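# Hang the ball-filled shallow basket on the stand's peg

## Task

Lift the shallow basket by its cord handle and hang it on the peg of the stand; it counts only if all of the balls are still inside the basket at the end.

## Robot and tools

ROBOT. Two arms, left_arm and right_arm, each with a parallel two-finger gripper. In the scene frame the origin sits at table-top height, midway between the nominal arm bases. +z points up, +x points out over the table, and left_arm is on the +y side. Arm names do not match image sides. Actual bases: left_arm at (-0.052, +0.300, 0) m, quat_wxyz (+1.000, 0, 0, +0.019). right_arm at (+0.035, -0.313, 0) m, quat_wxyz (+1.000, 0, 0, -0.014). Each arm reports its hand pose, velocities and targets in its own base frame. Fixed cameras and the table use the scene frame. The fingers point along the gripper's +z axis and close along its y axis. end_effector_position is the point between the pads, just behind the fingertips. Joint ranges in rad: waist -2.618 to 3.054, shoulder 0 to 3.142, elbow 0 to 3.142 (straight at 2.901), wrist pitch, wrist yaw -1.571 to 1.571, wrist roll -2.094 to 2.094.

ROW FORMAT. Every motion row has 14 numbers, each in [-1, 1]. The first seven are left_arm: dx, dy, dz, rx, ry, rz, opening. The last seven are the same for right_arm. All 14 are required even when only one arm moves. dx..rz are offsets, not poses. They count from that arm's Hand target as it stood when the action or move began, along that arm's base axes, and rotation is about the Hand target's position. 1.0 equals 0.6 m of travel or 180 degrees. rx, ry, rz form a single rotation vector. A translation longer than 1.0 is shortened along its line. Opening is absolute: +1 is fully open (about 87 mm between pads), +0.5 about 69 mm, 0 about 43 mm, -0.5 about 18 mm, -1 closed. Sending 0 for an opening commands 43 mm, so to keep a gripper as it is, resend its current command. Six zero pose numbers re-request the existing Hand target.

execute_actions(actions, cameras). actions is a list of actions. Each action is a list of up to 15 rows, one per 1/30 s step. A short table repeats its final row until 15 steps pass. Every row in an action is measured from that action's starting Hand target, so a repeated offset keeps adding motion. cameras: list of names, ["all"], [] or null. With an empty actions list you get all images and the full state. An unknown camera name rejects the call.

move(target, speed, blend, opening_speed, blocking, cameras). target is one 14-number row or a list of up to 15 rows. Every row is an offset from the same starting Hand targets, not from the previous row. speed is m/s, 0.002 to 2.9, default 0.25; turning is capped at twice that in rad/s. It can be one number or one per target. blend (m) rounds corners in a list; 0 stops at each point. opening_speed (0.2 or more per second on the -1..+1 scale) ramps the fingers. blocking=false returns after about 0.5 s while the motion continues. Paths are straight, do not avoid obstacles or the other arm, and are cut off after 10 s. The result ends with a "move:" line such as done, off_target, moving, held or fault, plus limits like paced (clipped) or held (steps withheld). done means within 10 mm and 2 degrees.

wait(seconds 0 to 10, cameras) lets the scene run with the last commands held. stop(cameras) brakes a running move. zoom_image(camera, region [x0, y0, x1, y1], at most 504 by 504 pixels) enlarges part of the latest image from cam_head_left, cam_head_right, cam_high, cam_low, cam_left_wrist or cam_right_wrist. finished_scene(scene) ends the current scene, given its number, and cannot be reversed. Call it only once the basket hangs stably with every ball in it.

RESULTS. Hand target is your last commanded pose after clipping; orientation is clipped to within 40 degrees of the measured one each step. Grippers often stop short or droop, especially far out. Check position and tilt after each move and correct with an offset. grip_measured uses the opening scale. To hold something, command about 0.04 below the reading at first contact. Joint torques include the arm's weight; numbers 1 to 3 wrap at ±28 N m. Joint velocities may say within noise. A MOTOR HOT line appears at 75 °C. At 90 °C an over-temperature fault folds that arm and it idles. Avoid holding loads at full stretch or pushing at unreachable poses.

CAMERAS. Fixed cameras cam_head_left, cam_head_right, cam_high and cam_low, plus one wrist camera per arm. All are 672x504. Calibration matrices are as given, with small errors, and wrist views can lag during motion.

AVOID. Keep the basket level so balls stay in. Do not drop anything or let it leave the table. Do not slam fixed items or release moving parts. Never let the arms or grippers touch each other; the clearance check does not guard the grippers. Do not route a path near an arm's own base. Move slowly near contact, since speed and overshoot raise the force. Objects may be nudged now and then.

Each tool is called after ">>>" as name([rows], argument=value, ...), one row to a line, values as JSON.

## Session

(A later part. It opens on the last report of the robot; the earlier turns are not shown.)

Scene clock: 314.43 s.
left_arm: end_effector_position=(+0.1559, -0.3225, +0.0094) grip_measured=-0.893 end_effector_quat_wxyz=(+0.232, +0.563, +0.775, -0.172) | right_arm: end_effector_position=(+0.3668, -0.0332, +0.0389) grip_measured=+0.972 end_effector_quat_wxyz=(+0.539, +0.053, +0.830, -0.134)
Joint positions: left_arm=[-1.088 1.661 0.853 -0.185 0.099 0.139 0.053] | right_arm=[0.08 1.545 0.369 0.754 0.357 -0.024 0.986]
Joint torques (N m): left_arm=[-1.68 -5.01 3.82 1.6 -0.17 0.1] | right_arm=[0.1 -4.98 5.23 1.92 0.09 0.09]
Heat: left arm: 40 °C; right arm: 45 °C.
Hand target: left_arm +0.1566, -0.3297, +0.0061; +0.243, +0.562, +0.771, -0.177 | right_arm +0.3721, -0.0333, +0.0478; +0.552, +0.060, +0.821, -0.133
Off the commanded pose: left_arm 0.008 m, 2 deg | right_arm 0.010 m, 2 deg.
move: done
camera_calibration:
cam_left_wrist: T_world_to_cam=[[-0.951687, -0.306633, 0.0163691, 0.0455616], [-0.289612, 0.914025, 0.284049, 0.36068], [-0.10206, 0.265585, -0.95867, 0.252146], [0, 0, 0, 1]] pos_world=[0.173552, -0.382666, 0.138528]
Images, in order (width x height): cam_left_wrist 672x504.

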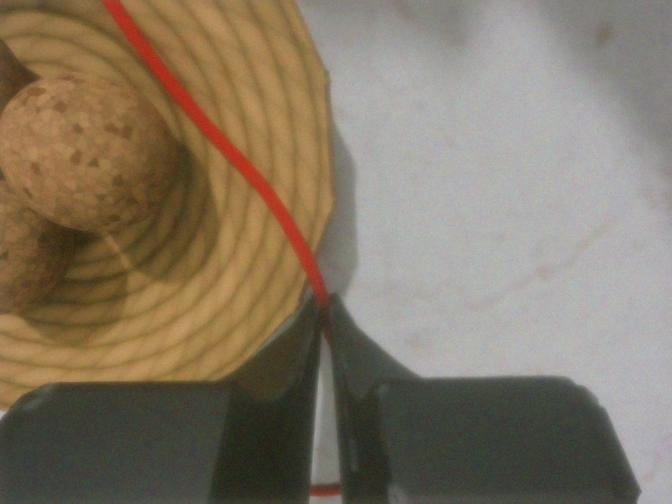

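>>> move([
  [0.03,0,0.17,0,0,0,-1,0,0,0,0,0,0,1.0],
  [0.1507,-0.0455,0.3167,0,0,0,-1,0,0,0,0,0,0,1.0],
], cameras=["all"], speed=0.12, blend=0.03)

>>> zoom_image(camera="cam_high", region=[330, 60, 530, 260])

>>> zoom_image(camera="cam_head_right", region=[290, 200, 450, 360])

>>> zoom_image(camera="cam_low", region=[200, 120, 390, 310])

Scene clock: 328.03 s.
left_arm: end_effector_position=(+0.2448, -0.3538, +0.1893) grip_measured=-0.893 end_effector_quat_wxyz=(+0.241, +0.554, +0.778, -0.171) | right_arm: end_effector_position=(+0.3668, -0.0332, +0.0389) grip_measured=+0.972 end_effector_quat_wxyz=(+0.539, +0.053, +0.830, -0.134)
Joint positions: left_arm=[-0.919 1.802 1.758 -0.95 0.175 0.265 0.053] | right_arm=[0.08 1.545 0.369 0.754 0.357 -0.024 0.986]
Joint torques (N m): left_arm=[-0.14 -6.78 8.24 0.89 0.13 0.35] | right_arm=[0.1 -4.97 5.26 1.93 0.09 0.09]
Heat: left arm: 40 °C; right arm: 45 °C.
Hand target: left_arm +0.2469, -0.3570, +0.1962; +0.243, +0.562, +0.771, -0.177 | right_arm +0.3721, -0.0333, +0.0478; +0.552, +0.060, +0.821, -0.133
Off the commanded pose: left_arm 0.008 m, 1 deg | right_arm 0.010 m, 2 deg.
move: done
camera_calibration:
cam_left_wrist: T_world_to_cam=[[-0.944602, -0.328102, 0.00871758, 0.109756], [-0.313708, 0.910335, 0.26996, 0.371203], [-0.0965101, 0.25227, -0.962832, 0.43673], [0, 0, 0, 1]] pos_world=[0.262273, -0.412082, 0.319331]

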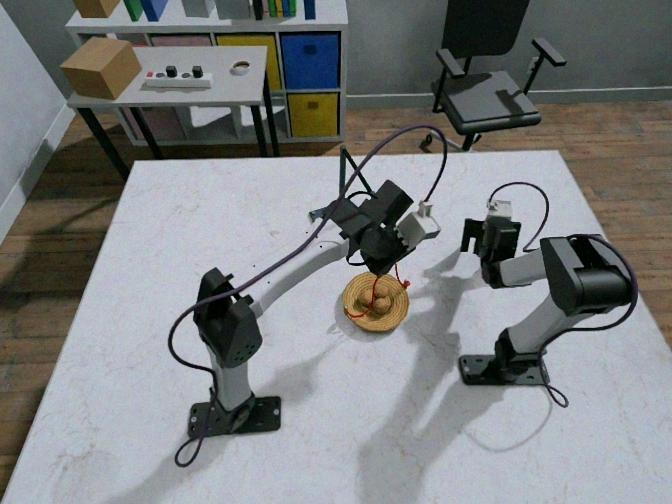

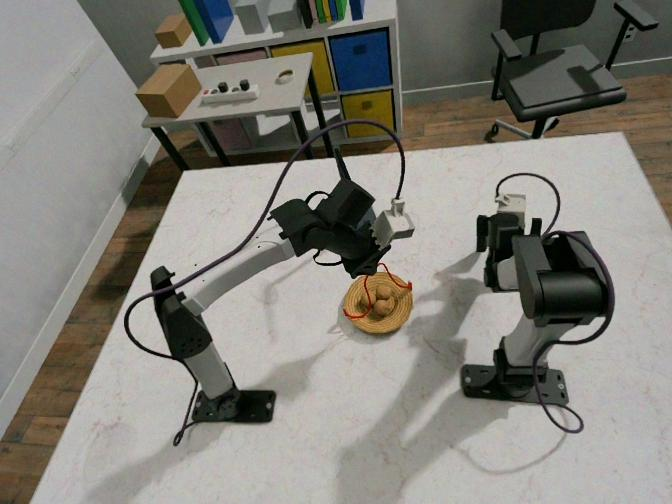

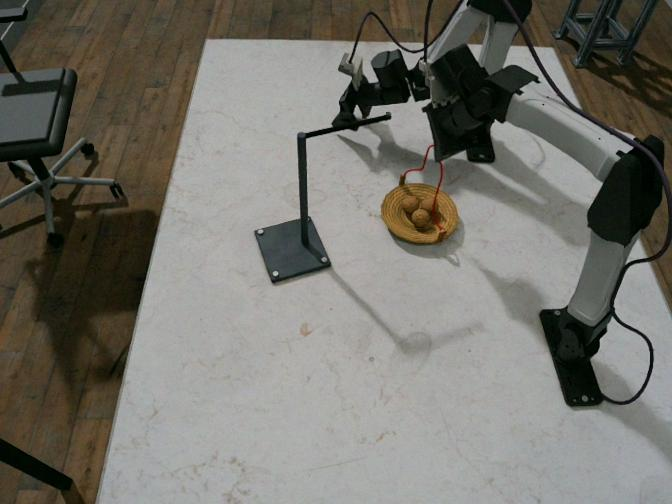

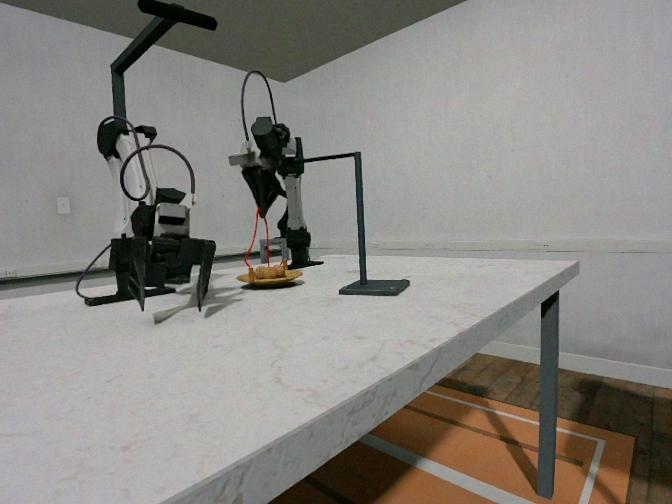

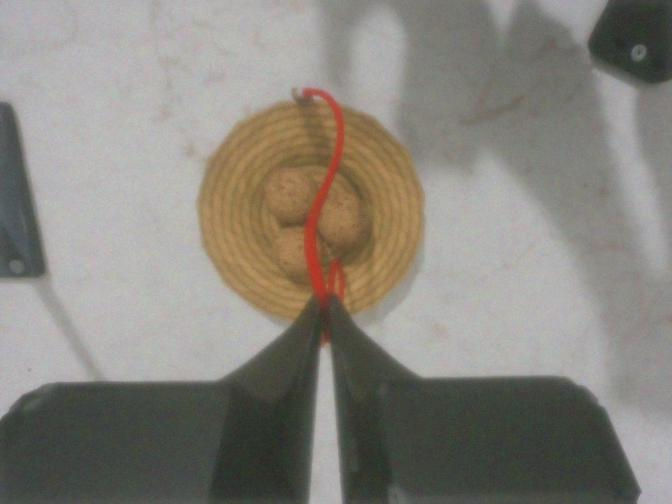

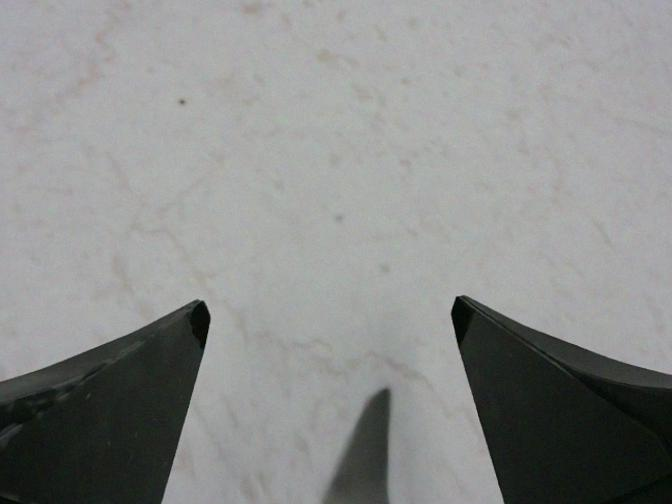

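Scaled by 2.520 from the camera's 672x504 image, which has a finer 960x720 frame.

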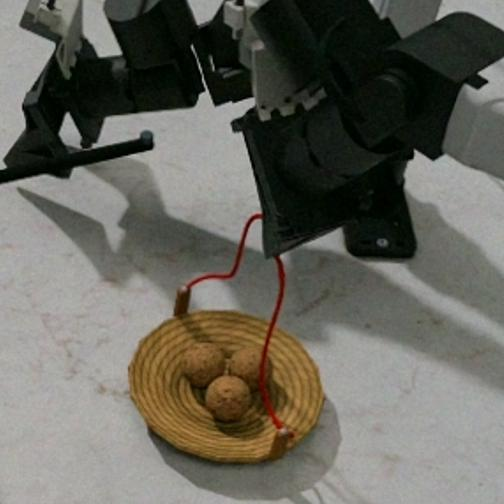

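Scaled by 3.150 from the camera's 672x504 image, which has a finer 960x720 frame.

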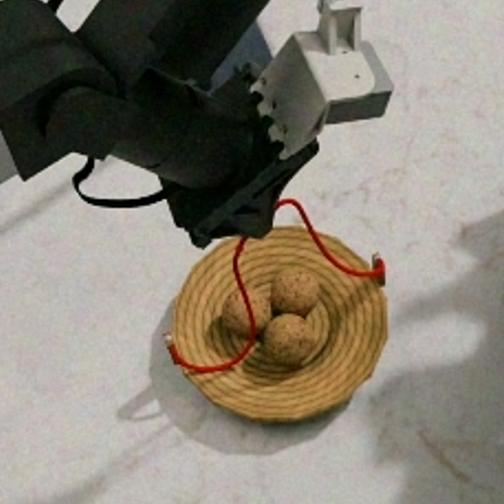

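Scaled by 2.653 from the camera's 672x504 image, which has a finer 960x720 frame.

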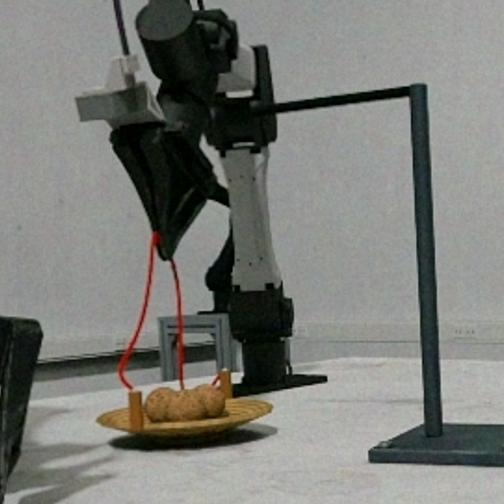

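>>> move([
  [0.02,-0.003,0.058,0,0,0,-1,0,0,0,0,0,0,1.0],
], cameras=["all"], speed=0.05)

>>> zoom_image(camera="cam_high", region=[330, 60, 530, 260])

>>> zoom_image(camera="cam_head_right", region=[290, 200, 450, 360])

>>> zoom_image(camera="cam_low", region=[200, 120, 390, 310])

Scene clock: 346.70 s.
left_arm: end_effector_position=(+0.2568, -0.3573, +0.2246) grip_measured=-0.893 end_effector_quat_wxyz=(+0.241, +0.555, +0.778, -0.170) | right_arm: end_effector_position=(+0.3668, -0.0332, +0.0389) grip_measured=+0.972 end_effector_quat_wxyz=(+0.539, +0.053, +0.830, -0.134)
Joint positions: left_arm=[-0.9 1.89 2.02 -1.127 0.186 0.284 0.053] | right_arm=[0.08 1.545 0.369 0.754 0.357 -0.024 0.986]
Joint torques (N m): left_arm=[0.17 -7.2 7.91 0.88 0.14 0.35] | right_arm=[0.09 -4.98 5.26 1.93 0.09 0.09]
Heat: left arm: 41 °C; right arm: 45 °C.
Hand target: left_arm +0.2590, -0.3588, +0.2309; +0.243, +0.562, +0.771, -0.177 | right_arm +0.3721, -0.0333, +0.0478; +0.552, +0.060, +0.821, -0.133
Off the commanded pose: left_arm 0.007 m, 1 deg | right_arm 0.010 m, 2 deg.
move: done
camera_calibration:
cam_left_wrist: T_world_to_cam=[[-0.945114, -0.326642, 0.00800793, 0.120413], [-0.312434, 0.910634, 0.270428, 0.368288], [-0.0956252, 0.253083, -0.962707, 0.472719], [0, 0, 0, 1]] pos_world=[0.274073, -0.415681, 0.35453]

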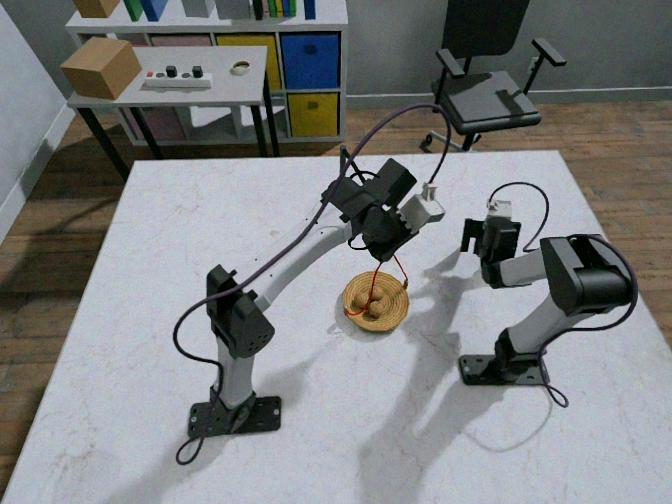

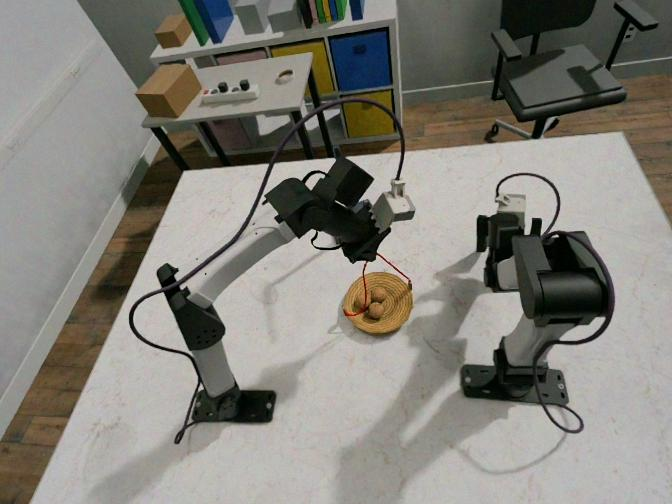

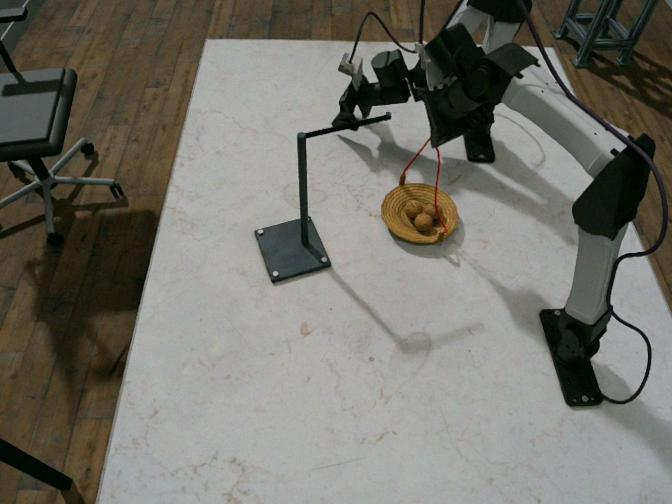

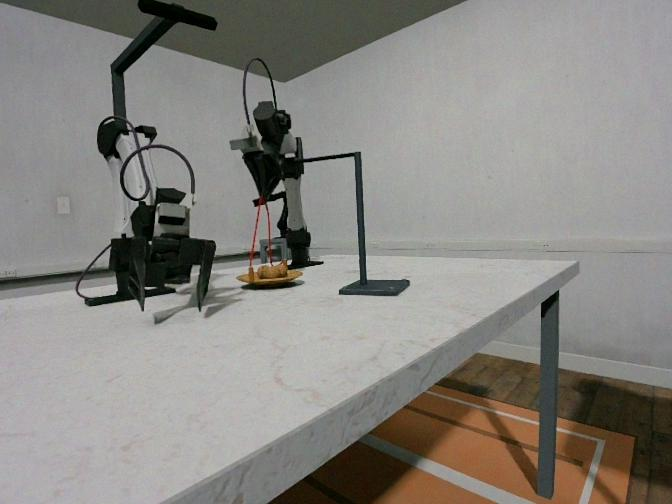

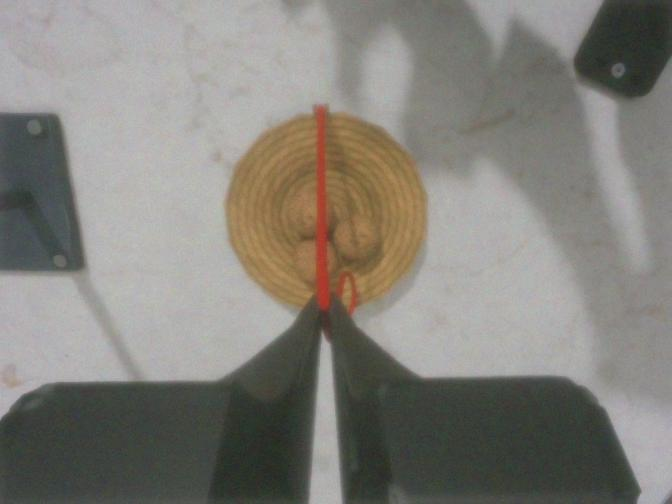

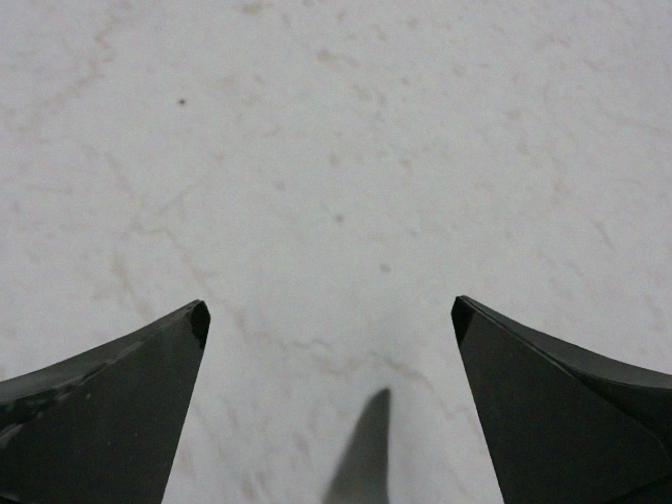

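Scaled by 2.520 from the camera's 672x504 image, which has a finer 960x720 frame.

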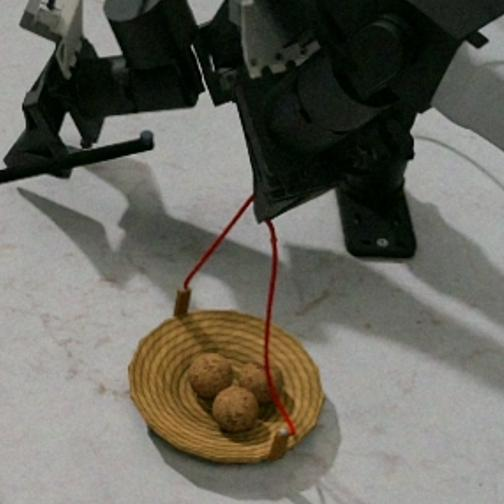

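Scaled by 3.150 from the camera's 672x504 image, which has a finer 960x720 frame.

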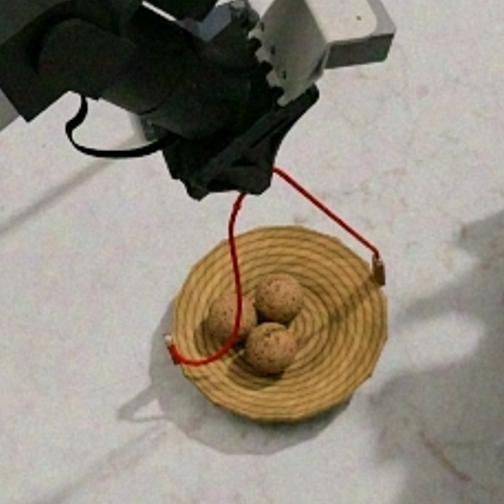

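Scaled by 2.653 from the camera's 672x504 image, which has a finer 960x720 frame.

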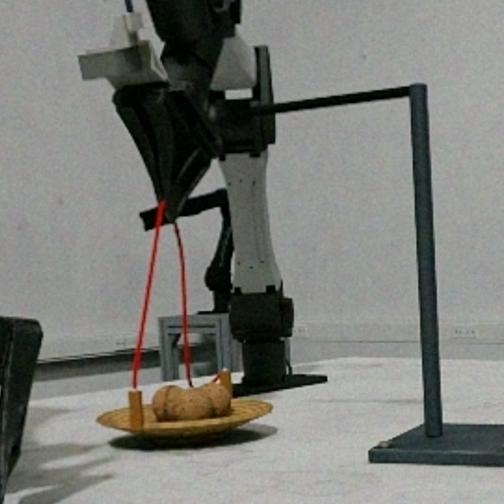

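>>> move([
  [-0.1207,0.0455,-0.1883,0,0,0,-1,0,0,0,0,0,0,1.0],
  [-0.1707,0.0485,-0.365,0,0,0,-1,0,0,0,0,0,0,1.0],
  [-0.1707,0.0485,-0.365,0,0,0,-0.45,0,0,0,0,0,0,1.0],
], cameras=["cam_left_wrist"], speed=0.12, blend=[0.03,0,0], opening_speed=0.8)

>>> zoom_image(camera="cam_left_wrist", region=[220, 180, 440, 400])

Scene clock: 375.40 s.
left_arm: end_effector_position=(+0.1538, -0.3201, +0.0136) grip_measured=-0.450 end_effector_quat_wxyz=(+0.226, +0.565, +0.775, -0.170) | right_arm: end_effector_position=(+0.3668, -0.0332, +0.0389) grip_measured=+0.972 end_effector_quat_wxyz=(+0.539, +0.053, +0.830, -0.134)
Joint positions: left_arm=[-1.09 1.649 0.864 -0.222 0.1 0.141 0.275] | right_arm=[0.08 1.545 0.369 0.754 0.357 -0.024 0.986]
Joint torques (N m): left_arm=[-1.55 -5.09 3.95 1.68 -0.19 0.1] | right_arm=[0.1 -4.97 5.23 1.93 0.1 0.09]
Heat: left arm: 44 °C; right arm: 45 °C.
Hand target: left_arm +0.1565, -0.3297, +0.0119; +0.243, +0.562, +0.771, -0.177 | right_arm +0.3721, -0.0333, +0.0478; +0.552, +0.060, +0.821, -0.133
Off the commanded pose: left_arm 0.010 m, 2 deg | right_arm 0.010 m, 2 deg.
move: done
camera_calibration:
cam_left_wrist: T_world_to_cam=[[-0.952657, -0.303454, 0.0189733, 0.045361], [-0.284563, 0.911851, 0.295891, 0.355064], [-0.10709, 0.276483, -0.955033, 0.259516], [0, 0, 0, 1]] pos_world=[0.172043, -0.381752, 0.141925]
Images, in order (width x height): cam_left_wrist 672x504.

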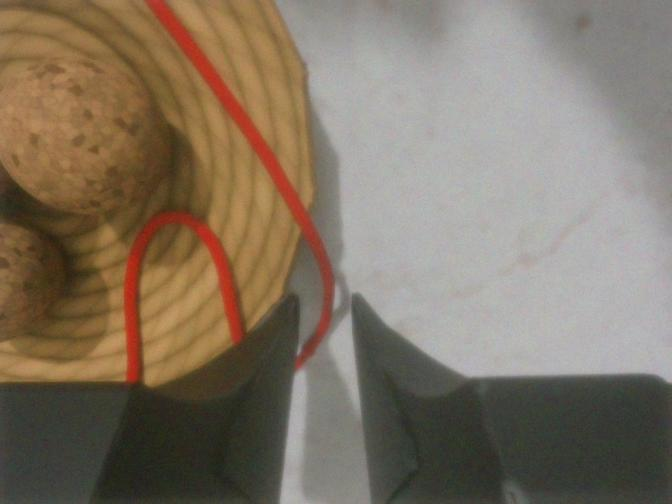

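Scaled by 2.291 from the camera's 672x504 image, which has a finer 960x720 frame.

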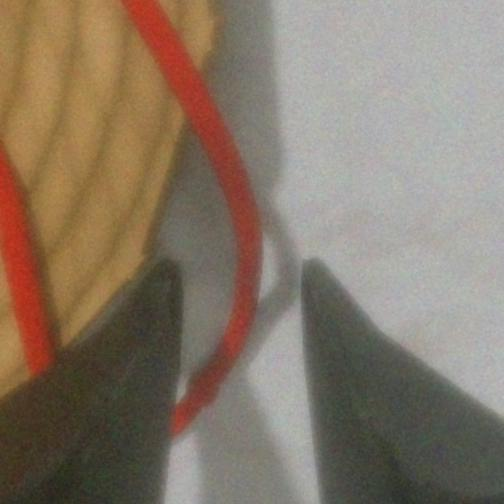

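>>> move([
  [-0.005,0.04,0.1,0,0,0,-0.2,0,0,0,0,0,0,1.0],
], cameras=["cam_left_wrist"], speed=0.12)

Scene clock: 383.70 s.
left_arm: end_effector_position=(+0.1477, -0.2989, +0.0532) grip_measured=-0.200 end_effector_quat_wxyz=(+0.223, +0.560, +0.780, -0.167) | right_arm: end_effector_position=(+0.3668, -0.0332, +0.0389) grip_measured=+0.972 end_effector_quat_wxyz=(+0.539, +0.053, +0.830, -0.134)
Joint positions: left_arm=[-1.076 1.498 0.892 -0.407 0.1 0.139 0.4] | right_arm=[0.08 1.545 0.369 0.754 0.357 -0.024 0.986]
Joint torques (N m): left_arm=[0.06 -7.77 7.66 0.91 -0.04 0.32] | right_arm=[0.09 -4.98 5.23 1.92 0.09 0.09]
Heat: left arm: 43 °C; right arm: 45 °C.
Hand target: left_arm +0.1535, -0.3058, +0.0720; +0.243, +0.562, +0.771, -0.177 | right_arm +0.3721, -0.0333, +0.0478; +0.552, +0.060, +0.821, -0.133
Off the commanded pose: left_arm 0.021 m, 3 deg | right_arm 0.010 m, 2 deg.
move: off_target (left_arm)
camera_calibration:
cam_left_wrist: T_world_to_cam=[[-0.948035, -0.317463, 0.0211316, 0.0402667], [-0.296489, 0.905591, 0.303315, 0.321816], [-0.115428, 0.281288, -0.952656, 0.293271], [0, 0, 0, 1]] pos_world=[0.167441, -0.361144, 0.180924]
Images, in order (width x height): cam_left_wrist 672x504.

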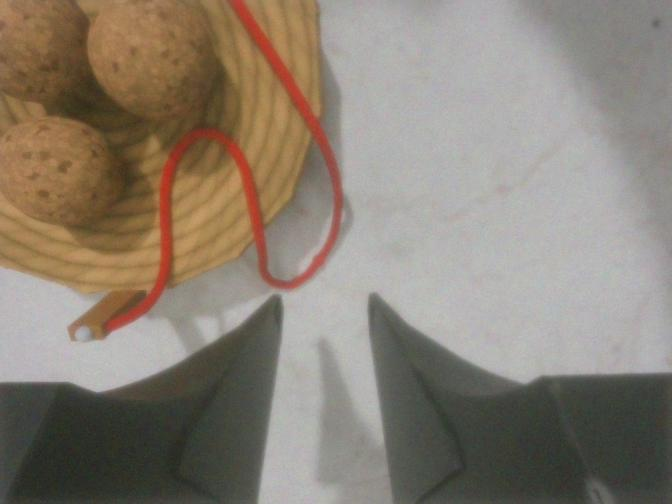

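>>> move([
  [0,-0.007,-0.02,0,0,-0.1667,-0.3,0,0,0,0,0,0,1.0],
], cameras=["cam_left_wrist"], speed=0.15)

Scene clock: 406.87 s.
left_arm: end_effector_position=(+0.1498, -0.3021, +0.0522) grip_measured=-0.300 end_effector_quat_wxyz=(+0.183, +0.737, +0.611, -0.223) | right_arm: end_effector_position=(+0.3668, -0.0332, +0.0389) grip_measured=+0.972 end_effector_quat_wxyz=(+0.539, +0.053, +0.830, -0.134)
Joint positions: left_arm=[-0.979 1.582 0.981 -0.531 0.401 0.689 0.35] | right_arm=[0.08 1.545 0.369 0.754 0.357 -0.024 0.986]
Joint torques (N m): left_arm=[0.13 -4.93 7.73 0.74 0.32 0.37] | right_arm=[0.09 -5 5.24 1.92 0.09 0.09]
Heat: left arm: 45 °C; right arm: 46 °C.
Hand target: left_arm +0.1535, -0.3099, +0.0600; +0.189, +0.742, +0.599, -0.234 | right_arm +0.3721, -0.0333, +0.0478; +0.552, +0.060, +0.821, -0.133
Off the commanded pose: left_arm 0.012 m, 2 deg | right_arm 0.010 m, 2 deg.
move: off_target (left_arm)
camera_calibration:
cam_left_wrist: T_world_to_cam=[[-0.982181, 0.187458, 0.0134492, 0.199277], [0.1835, 0.941059, 0.284142, 0.265412], [0.0406081, 0.281546, -0.958688, 0.270601], [0, 0, 0, 1]] pos_world=[0.136034, -0.363311, 0.181328]
Images, in order (width x height): cam_left_wrist 672x504.

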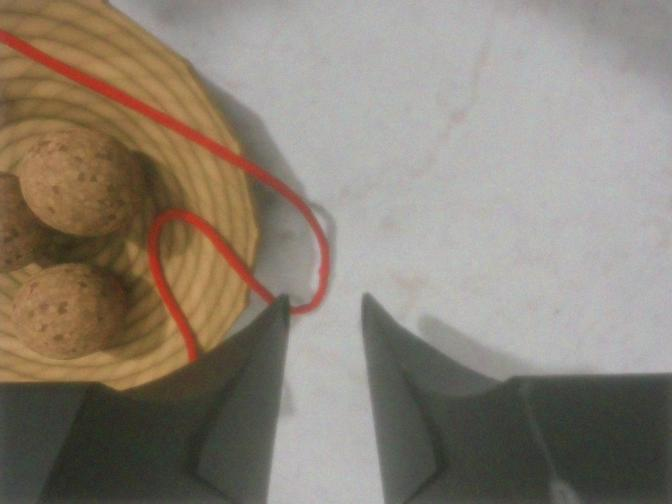

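>>> move([
  [0.0017,-0.006,-0.083,0,0,0,-0.35,0,0,0,0,0,0,1.0],
], cameras=["cam_left_wrist"], speed=0.08)

>>> zoom_image(camera="cam_left_wrist", region=[220, 180, 440, 400])

Scene clock: 417.33 s.
left_arm: end_effector_position=(+0.1515, -0.3046, +0.0117) grip_measured=-0.350 end_effector_quat_wxyz=(+0.172, +0.738, +0.614, -0.222) | right_arm: end_effector_position=(+0.3668, -0.0332, +0.0389) grip_measured=+0.972 end_effector_quat_wxyz=(+0.539, +0.053, +0.830, -0.134)
Joint positions: left_arm=[-0.979 1.681 0.916 -0.39 0.401 0.689 0.325] | right_arm=[0.08 1.545 0.369 0.754 0.357 -0.024 0.986]
Joint torques (N m): left_arm=[-0.27 -5.31 3.89 1.36 0.3 0.35] | right_arm=[0.09 -4.98 5.23 1.92 0.1 0.09]
Heat: left arm: 45 °C; right arm: 46 °C.
Hand target: left_arm +0.1545, -0.3135, +0.0102; +0.189, +0.742, +0.599, -0.234 | right_arm +0.3721, -0.0333, +0.0478; +0.552, +0.060, +0.821, -0.133
Off the commanded pose: left_arm 0.010 m, 3 deg | right_arm 0.010 m, 2 deg.
move: off_target (left_arm)
camera_calibration:
cam_left_wrist: T_world_to_cam=[[-0.981902, 0.187109, 0.0293104, 0.201687], [0.187222, 0.935609, 0.299305, 0.276527], [0.0285795, 0.299376, -0.953707, 0.239595], [0, 0, 0, 1]] pos_world=[0.139418, -0.368187, 0.139826]
Images, in order (width x height): cam_left_wrist 672x504.

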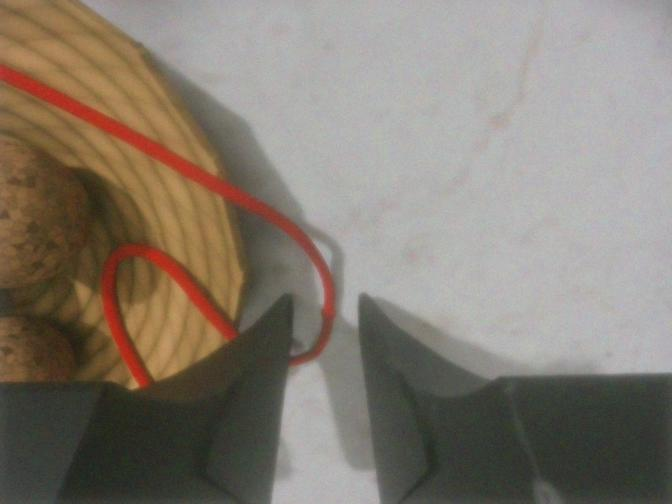

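Scaled by 2.291 from the camera's 672x504 image, which has a finer 960x720 frame.

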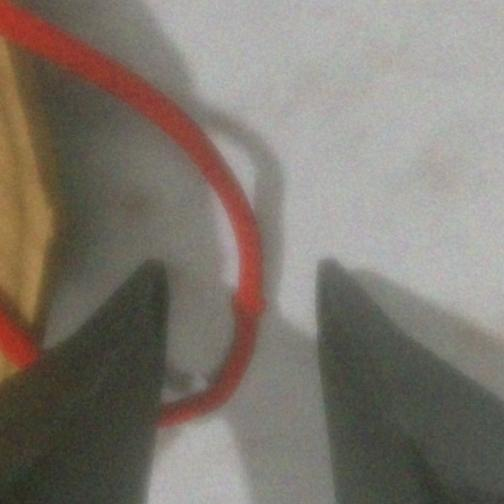

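>>> move([
  [0,0,-0.007,0,0,0,-0.35,0,0,0,0,0,0,1.0],
  [0,0,-0.007,0,0,0,-1,0,0,0,0,0,0,1.0],
], cameras=["cam_left_wrist"], speed=0.05, opening_speed=0.8)

>>> zoom_image(camera="cam_left_wrist", region=[220, 180, 440, 400])

Scene clock: 424.53 s.
left_arm: end_effector_position=(+0.1524, -0.3068, +0.0093) grip_measured=-0.887 end_effector_quat_wxyz=(+0.177, +0.738, +0.612, -0.224) | right_arm: end_effector_position=(+0.3668, -0.0332, +0.0389) grip_measured=+0.972 end_effector_quat_wxyz=(+0.539, +0.053, +0.830, -0.134)
Joint positions: left_arm=[-0.979 1.687 0.909 -0.366 0.404 0.689 0.056] | right_arm=[0.08 1.545 0.369 0.754 0.357 -0.024 0.986]
Joint torques (N m): left_arm=[-0.25 -5.08 3.73 1.33 0.28 0.35] | right_arm=[0.12 -4.97 5.23 1.92 0.1 0.09]
Heat: left arm: 44 °C; right arm: 46 °C.
Hand target: left_arm +0.1545, -0.3135, +0.0059; +0.189, +0.742, +0.599, -0.234 | right_arm +0.3721, -0.0333, +0.0478; +0.552, +0.060, +0.821, -0.133
Off the commanded pose: left_arm 0.008 m, 2 deg | right_arm 0.010 m, 2 deg.
move: done; target 2's new opening was sent with left_arm's hand 0.008 m and 3 deg from that target
camera_calibration:
cam_left_wrist: T_world_to_cam=[[-0.981761, 0.188602, 0.0239598, 0.20348], [0.187358, 0.938398, 0.290355, 0.280108], [0.0322779, 0.289549, -0.956619, 0.234402], [0, 0, 0, 1]] pos_world=[0.139722, -0.3691, 0.138027]
Images, in order (width x height): cam_left_wrist 672x504.

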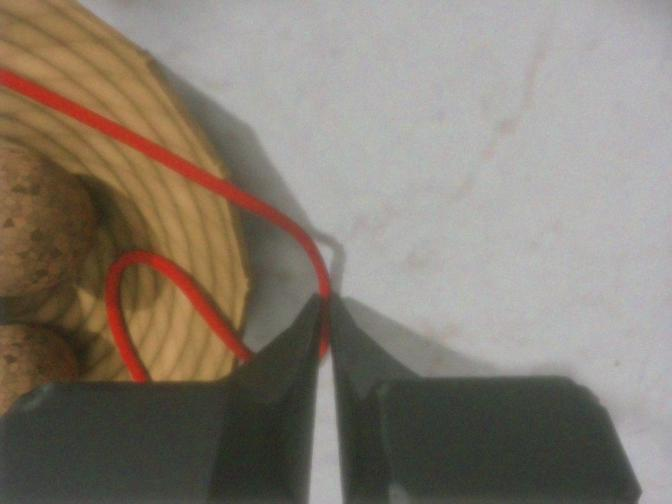

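Scaled by 2.291 from the camera's 672x504 image, which has a finer 960x720 frame.

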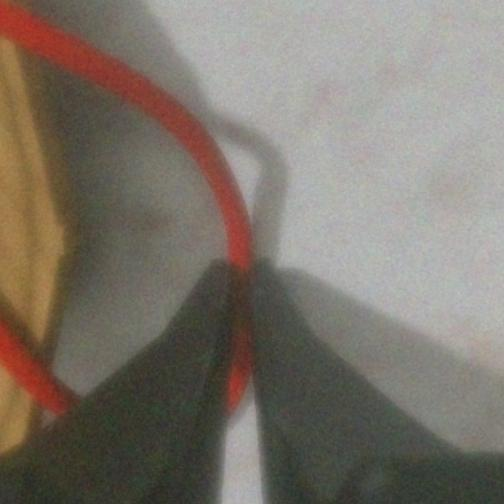

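>>> move([
  [0.03,-0.02,0.17,0,0,0.08,-1,0,0,0,0,0,0,1.0],
  [0.1725,-0.0742,0.335,0,0,0.1667,-1,0,0,0,0,0,0,1.0],
], cameras=["cam_left_wrist","cam_head_right","cam_low","cam_high"], speed=0.12, blend=0.03)

>>> zoom_image(camera="cam_high", region=[330, 60, 530, 260])

>>> zoom_image(camera="cam_low", region=[200, 120, 390, 310])

Scene clock: 435.67 s.
left_arm: end_effector_position=(+0.2527, -0.3579, +0.2010) grip_measured=-0.887 end_effector_quat_wxyz=(+0.239, +0.568, +0.767, -0.180) | right_arm: end_effector_position=(+0.3668, -0.0332, +0.0389) grip_measured=+0.972 end_effector_quat_wxyz=(+0.539, +0.053, +0.830, -0.134)
Joint positions: left_arm=[-0.899 1.847 1.861 -1.012 0.215 0.313 0.056] | right_arm=[0.08 1.545 0.369 0.754 0.357 -0.024 0.986]
Joint torques (N m): left_arm=[-0.01 -7.02 8.09 0.9 -0.14 0.09] | right_arm=[0.12 -4.97 5.24 1.92 0.1 0.09]
Heat: left arm: 43 °C; right arm: 46 °C.
Hand target: left_arm +0.2580, -0.3581, +0.2069; +0.243, +0.562, +0.771, -0.177 | right_arm +0.3721, -0.0333, +0.0478; +0.552, +0.060, +0.821, -0.133
Off the commanded pose: left_arm 0.008 m, 1 deg | right_arm 0.010 m, 2 deg.
move: done
camera_calibration:
cam_left_wrist: T_world_to_cam=[[-0.957126, -0.289317, 0.014335, 0.13167], [-0.275648, 0.924884, 0.261931, 0.371453], [-0.0890395, 0.24675, -0.96498, 0.446347], [0, 0, 0, 1]] pos_world=[0.268158, -0.415592, 0.331534]
Images, in order (width x height): cam_head_right 672x504, cam_high 672x504, cam_low 672x504, cam_left_wrist 672x504.

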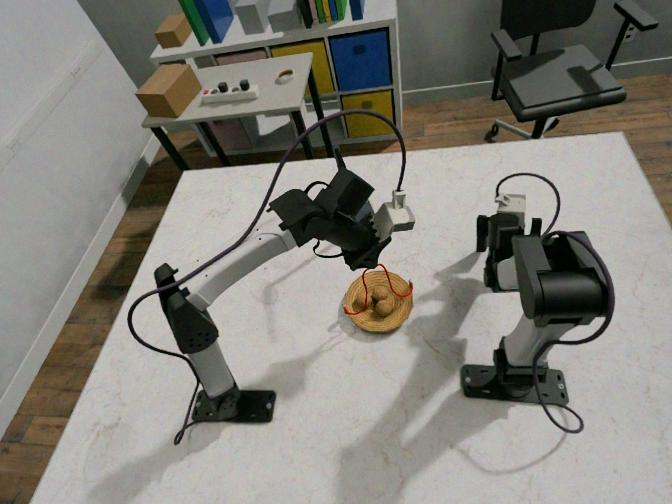

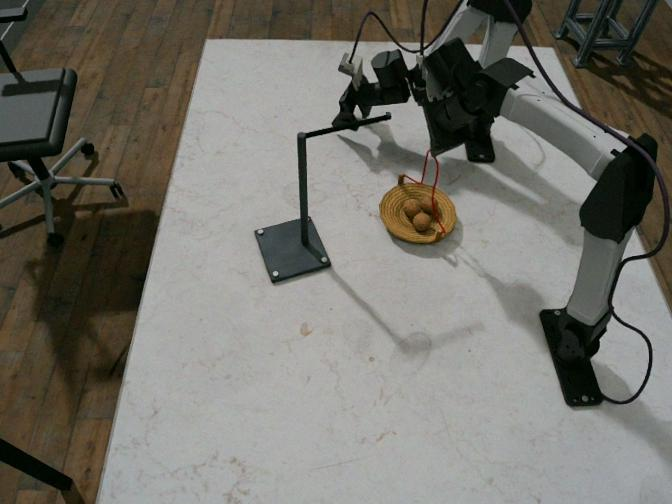

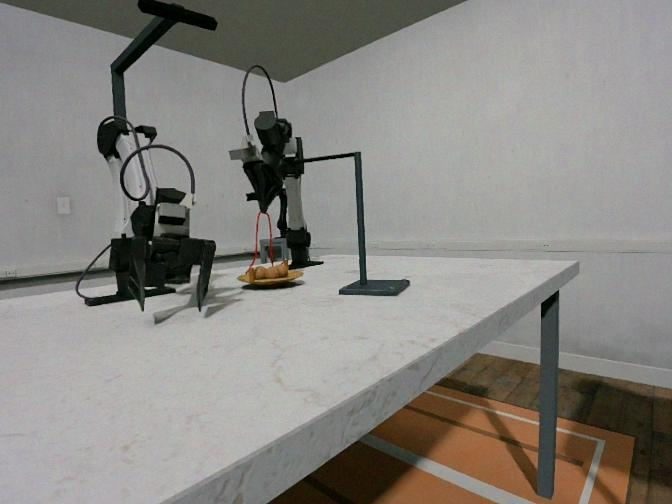

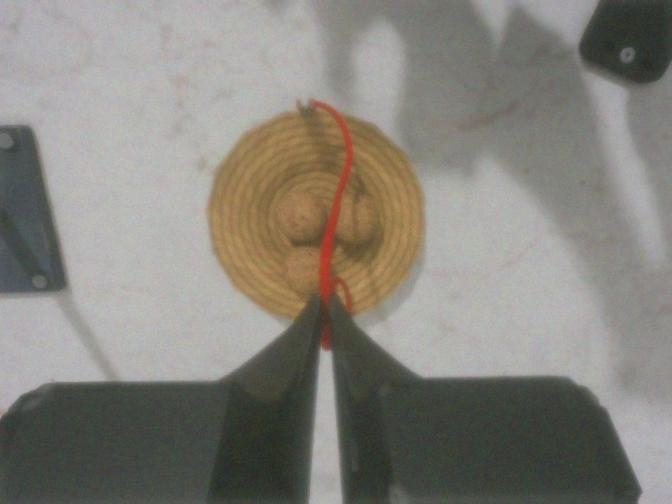

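Scaled by 2.520 from the camera's 672x504 image, which has a finer 960x720 frame.

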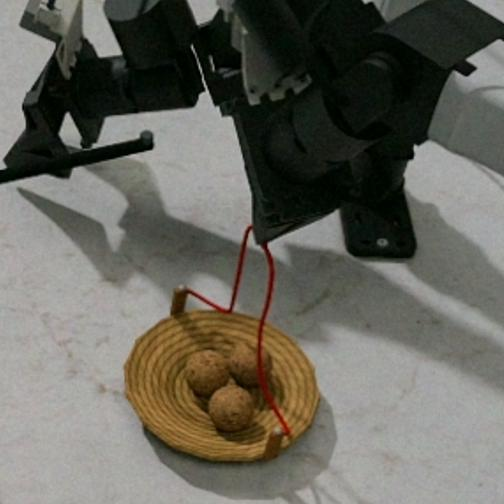

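Scaled by 2.653 from the camera's 672x504 image, which has a finer 960x720 frame.

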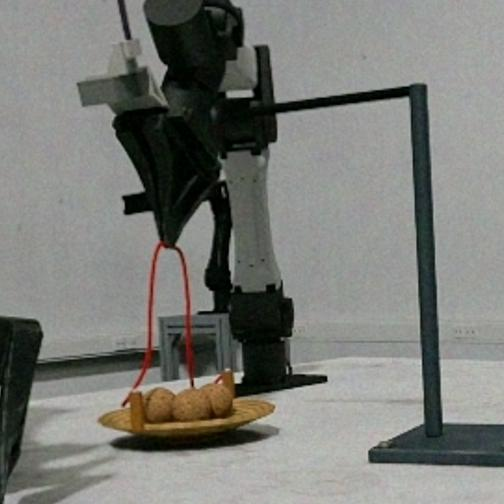

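>>> move([
  [0.015,-0.0067,0.05,0,0,0,-1,0,0,0,0,0,0,1.0],
], cameras=["cam_left_wrist","cam_head_right","cam_low","cam_high"], speed=0.06)

>>> zoom_image(camera="cam_high", region=[330, 60, 530, 260])

>>> zoom_image(camera="cam_low", region=[200, 120, 390, 310])

Scene clock: 444.20 s.
left_arm: end_effector_position=(+0.2621, -0.3632, +0.2326) grip_measured=-0.887 end_effector_quat_wxyz=(+0.241, +0.565, +0.769, -0.179) | right_arm: end_effector_position=(+0.3668, -0.0332, +0.0389) grip_measured=+0.972 end_effector_quat_wxyz=(+0.539, +0.053, +0.830, -0.134)
Joint positions: left_arm=[-0.89 1.94 2.119 -1.176 0.215 0.313 0.056] | right_arm=[0.08 1.545 0.369 0.754 0.357 -0.024 0.986]
Joint torques (N m): left_arm=[0.21 -7.34 7.65 0.87 -0.09 0.18] | right_arm=[0.09 -4.98 5.24 1.92 0.09 0.09]
Heat: left arm: 43 °C; right arm: 46 °C.
Hand target: left_arm +0.2670, -0.3620, +0.2370; +0.243, +0.562, +0.771, -0.177 | right_arm +0.3721, -0.0333, +0.0478; +0.552, +0.060, +0.821, -0.133
Off the commanded pose: left_arm 0.007 m, 0 deg | right_arm 0.010 m, 2 deg.
move: done
camera_calibration:
cam_left_wrist: T_world_to_cam=[[-0.954426, -0.298123, 0.0139416, 0.134908], [-0.284335, 0.922495, 0.261067, 0.372348], [-0.090691, 0.245205, -0.96522, 0.478878], [0, 0, 0, 1]] pos_world=[0.278062, -0.420694, 0.363134]
Images, in order (width x height): cam_head_right 672x504, cam_high 672x504, cam_low 672x504, cam_left_wrist 672x504.

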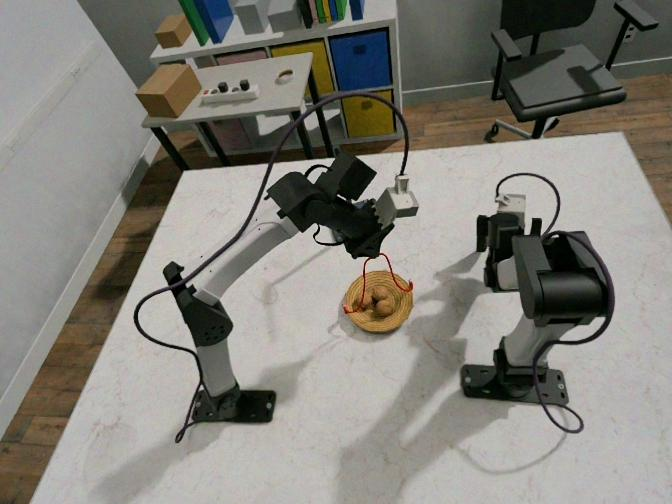

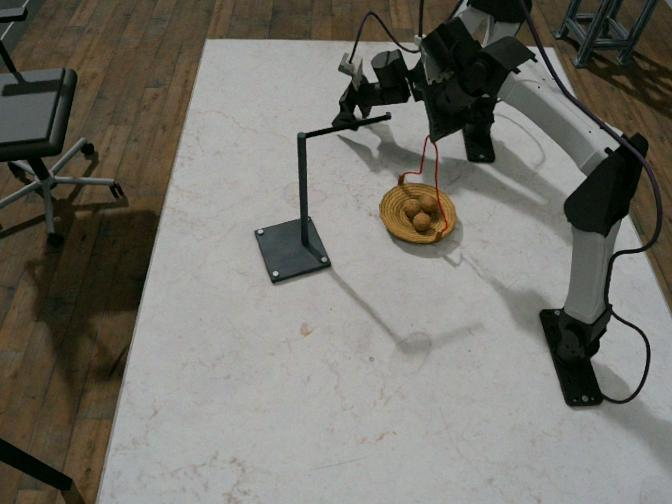

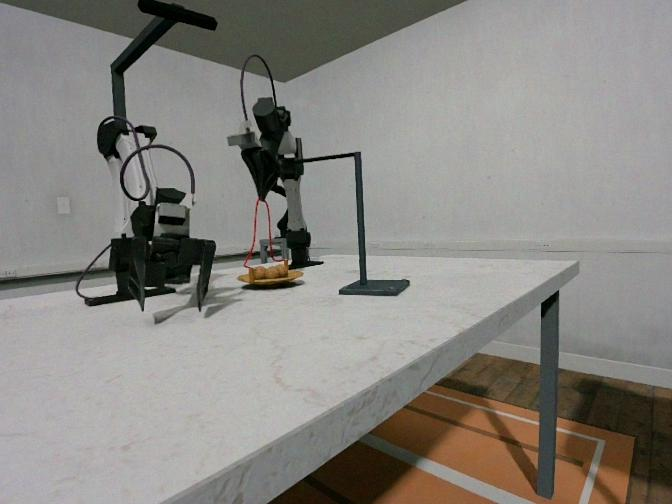

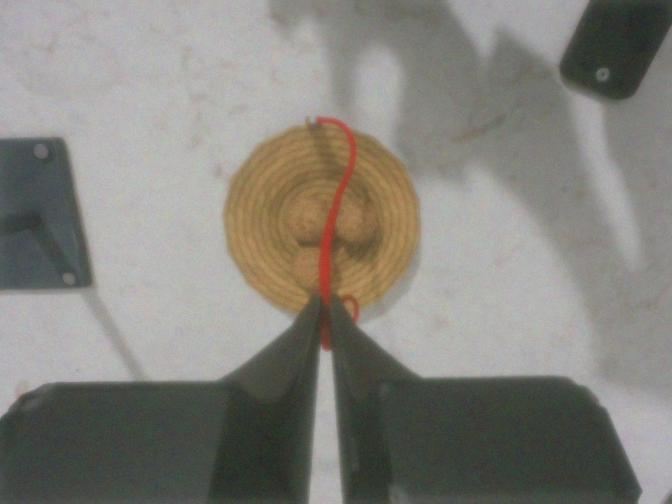

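Scaled by 2.520 from the camera's 672x504 image, which has a finer 960x720 frame.

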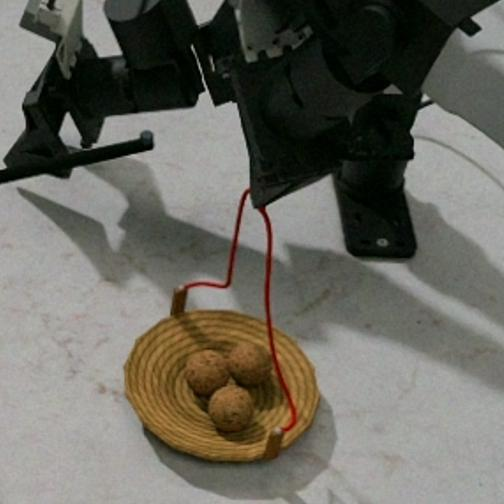

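Scaled by 2.653 from the camera's 672x504 image, which has a finer 960x720 frame.

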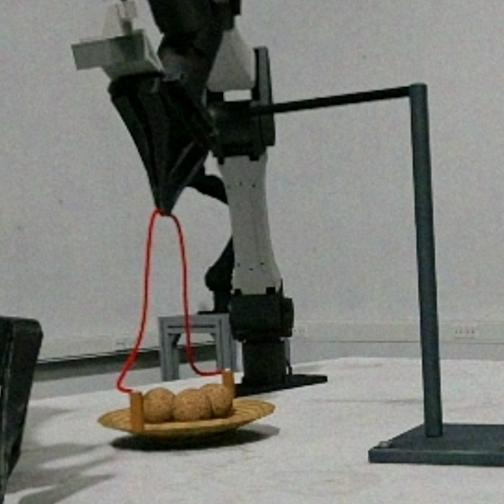

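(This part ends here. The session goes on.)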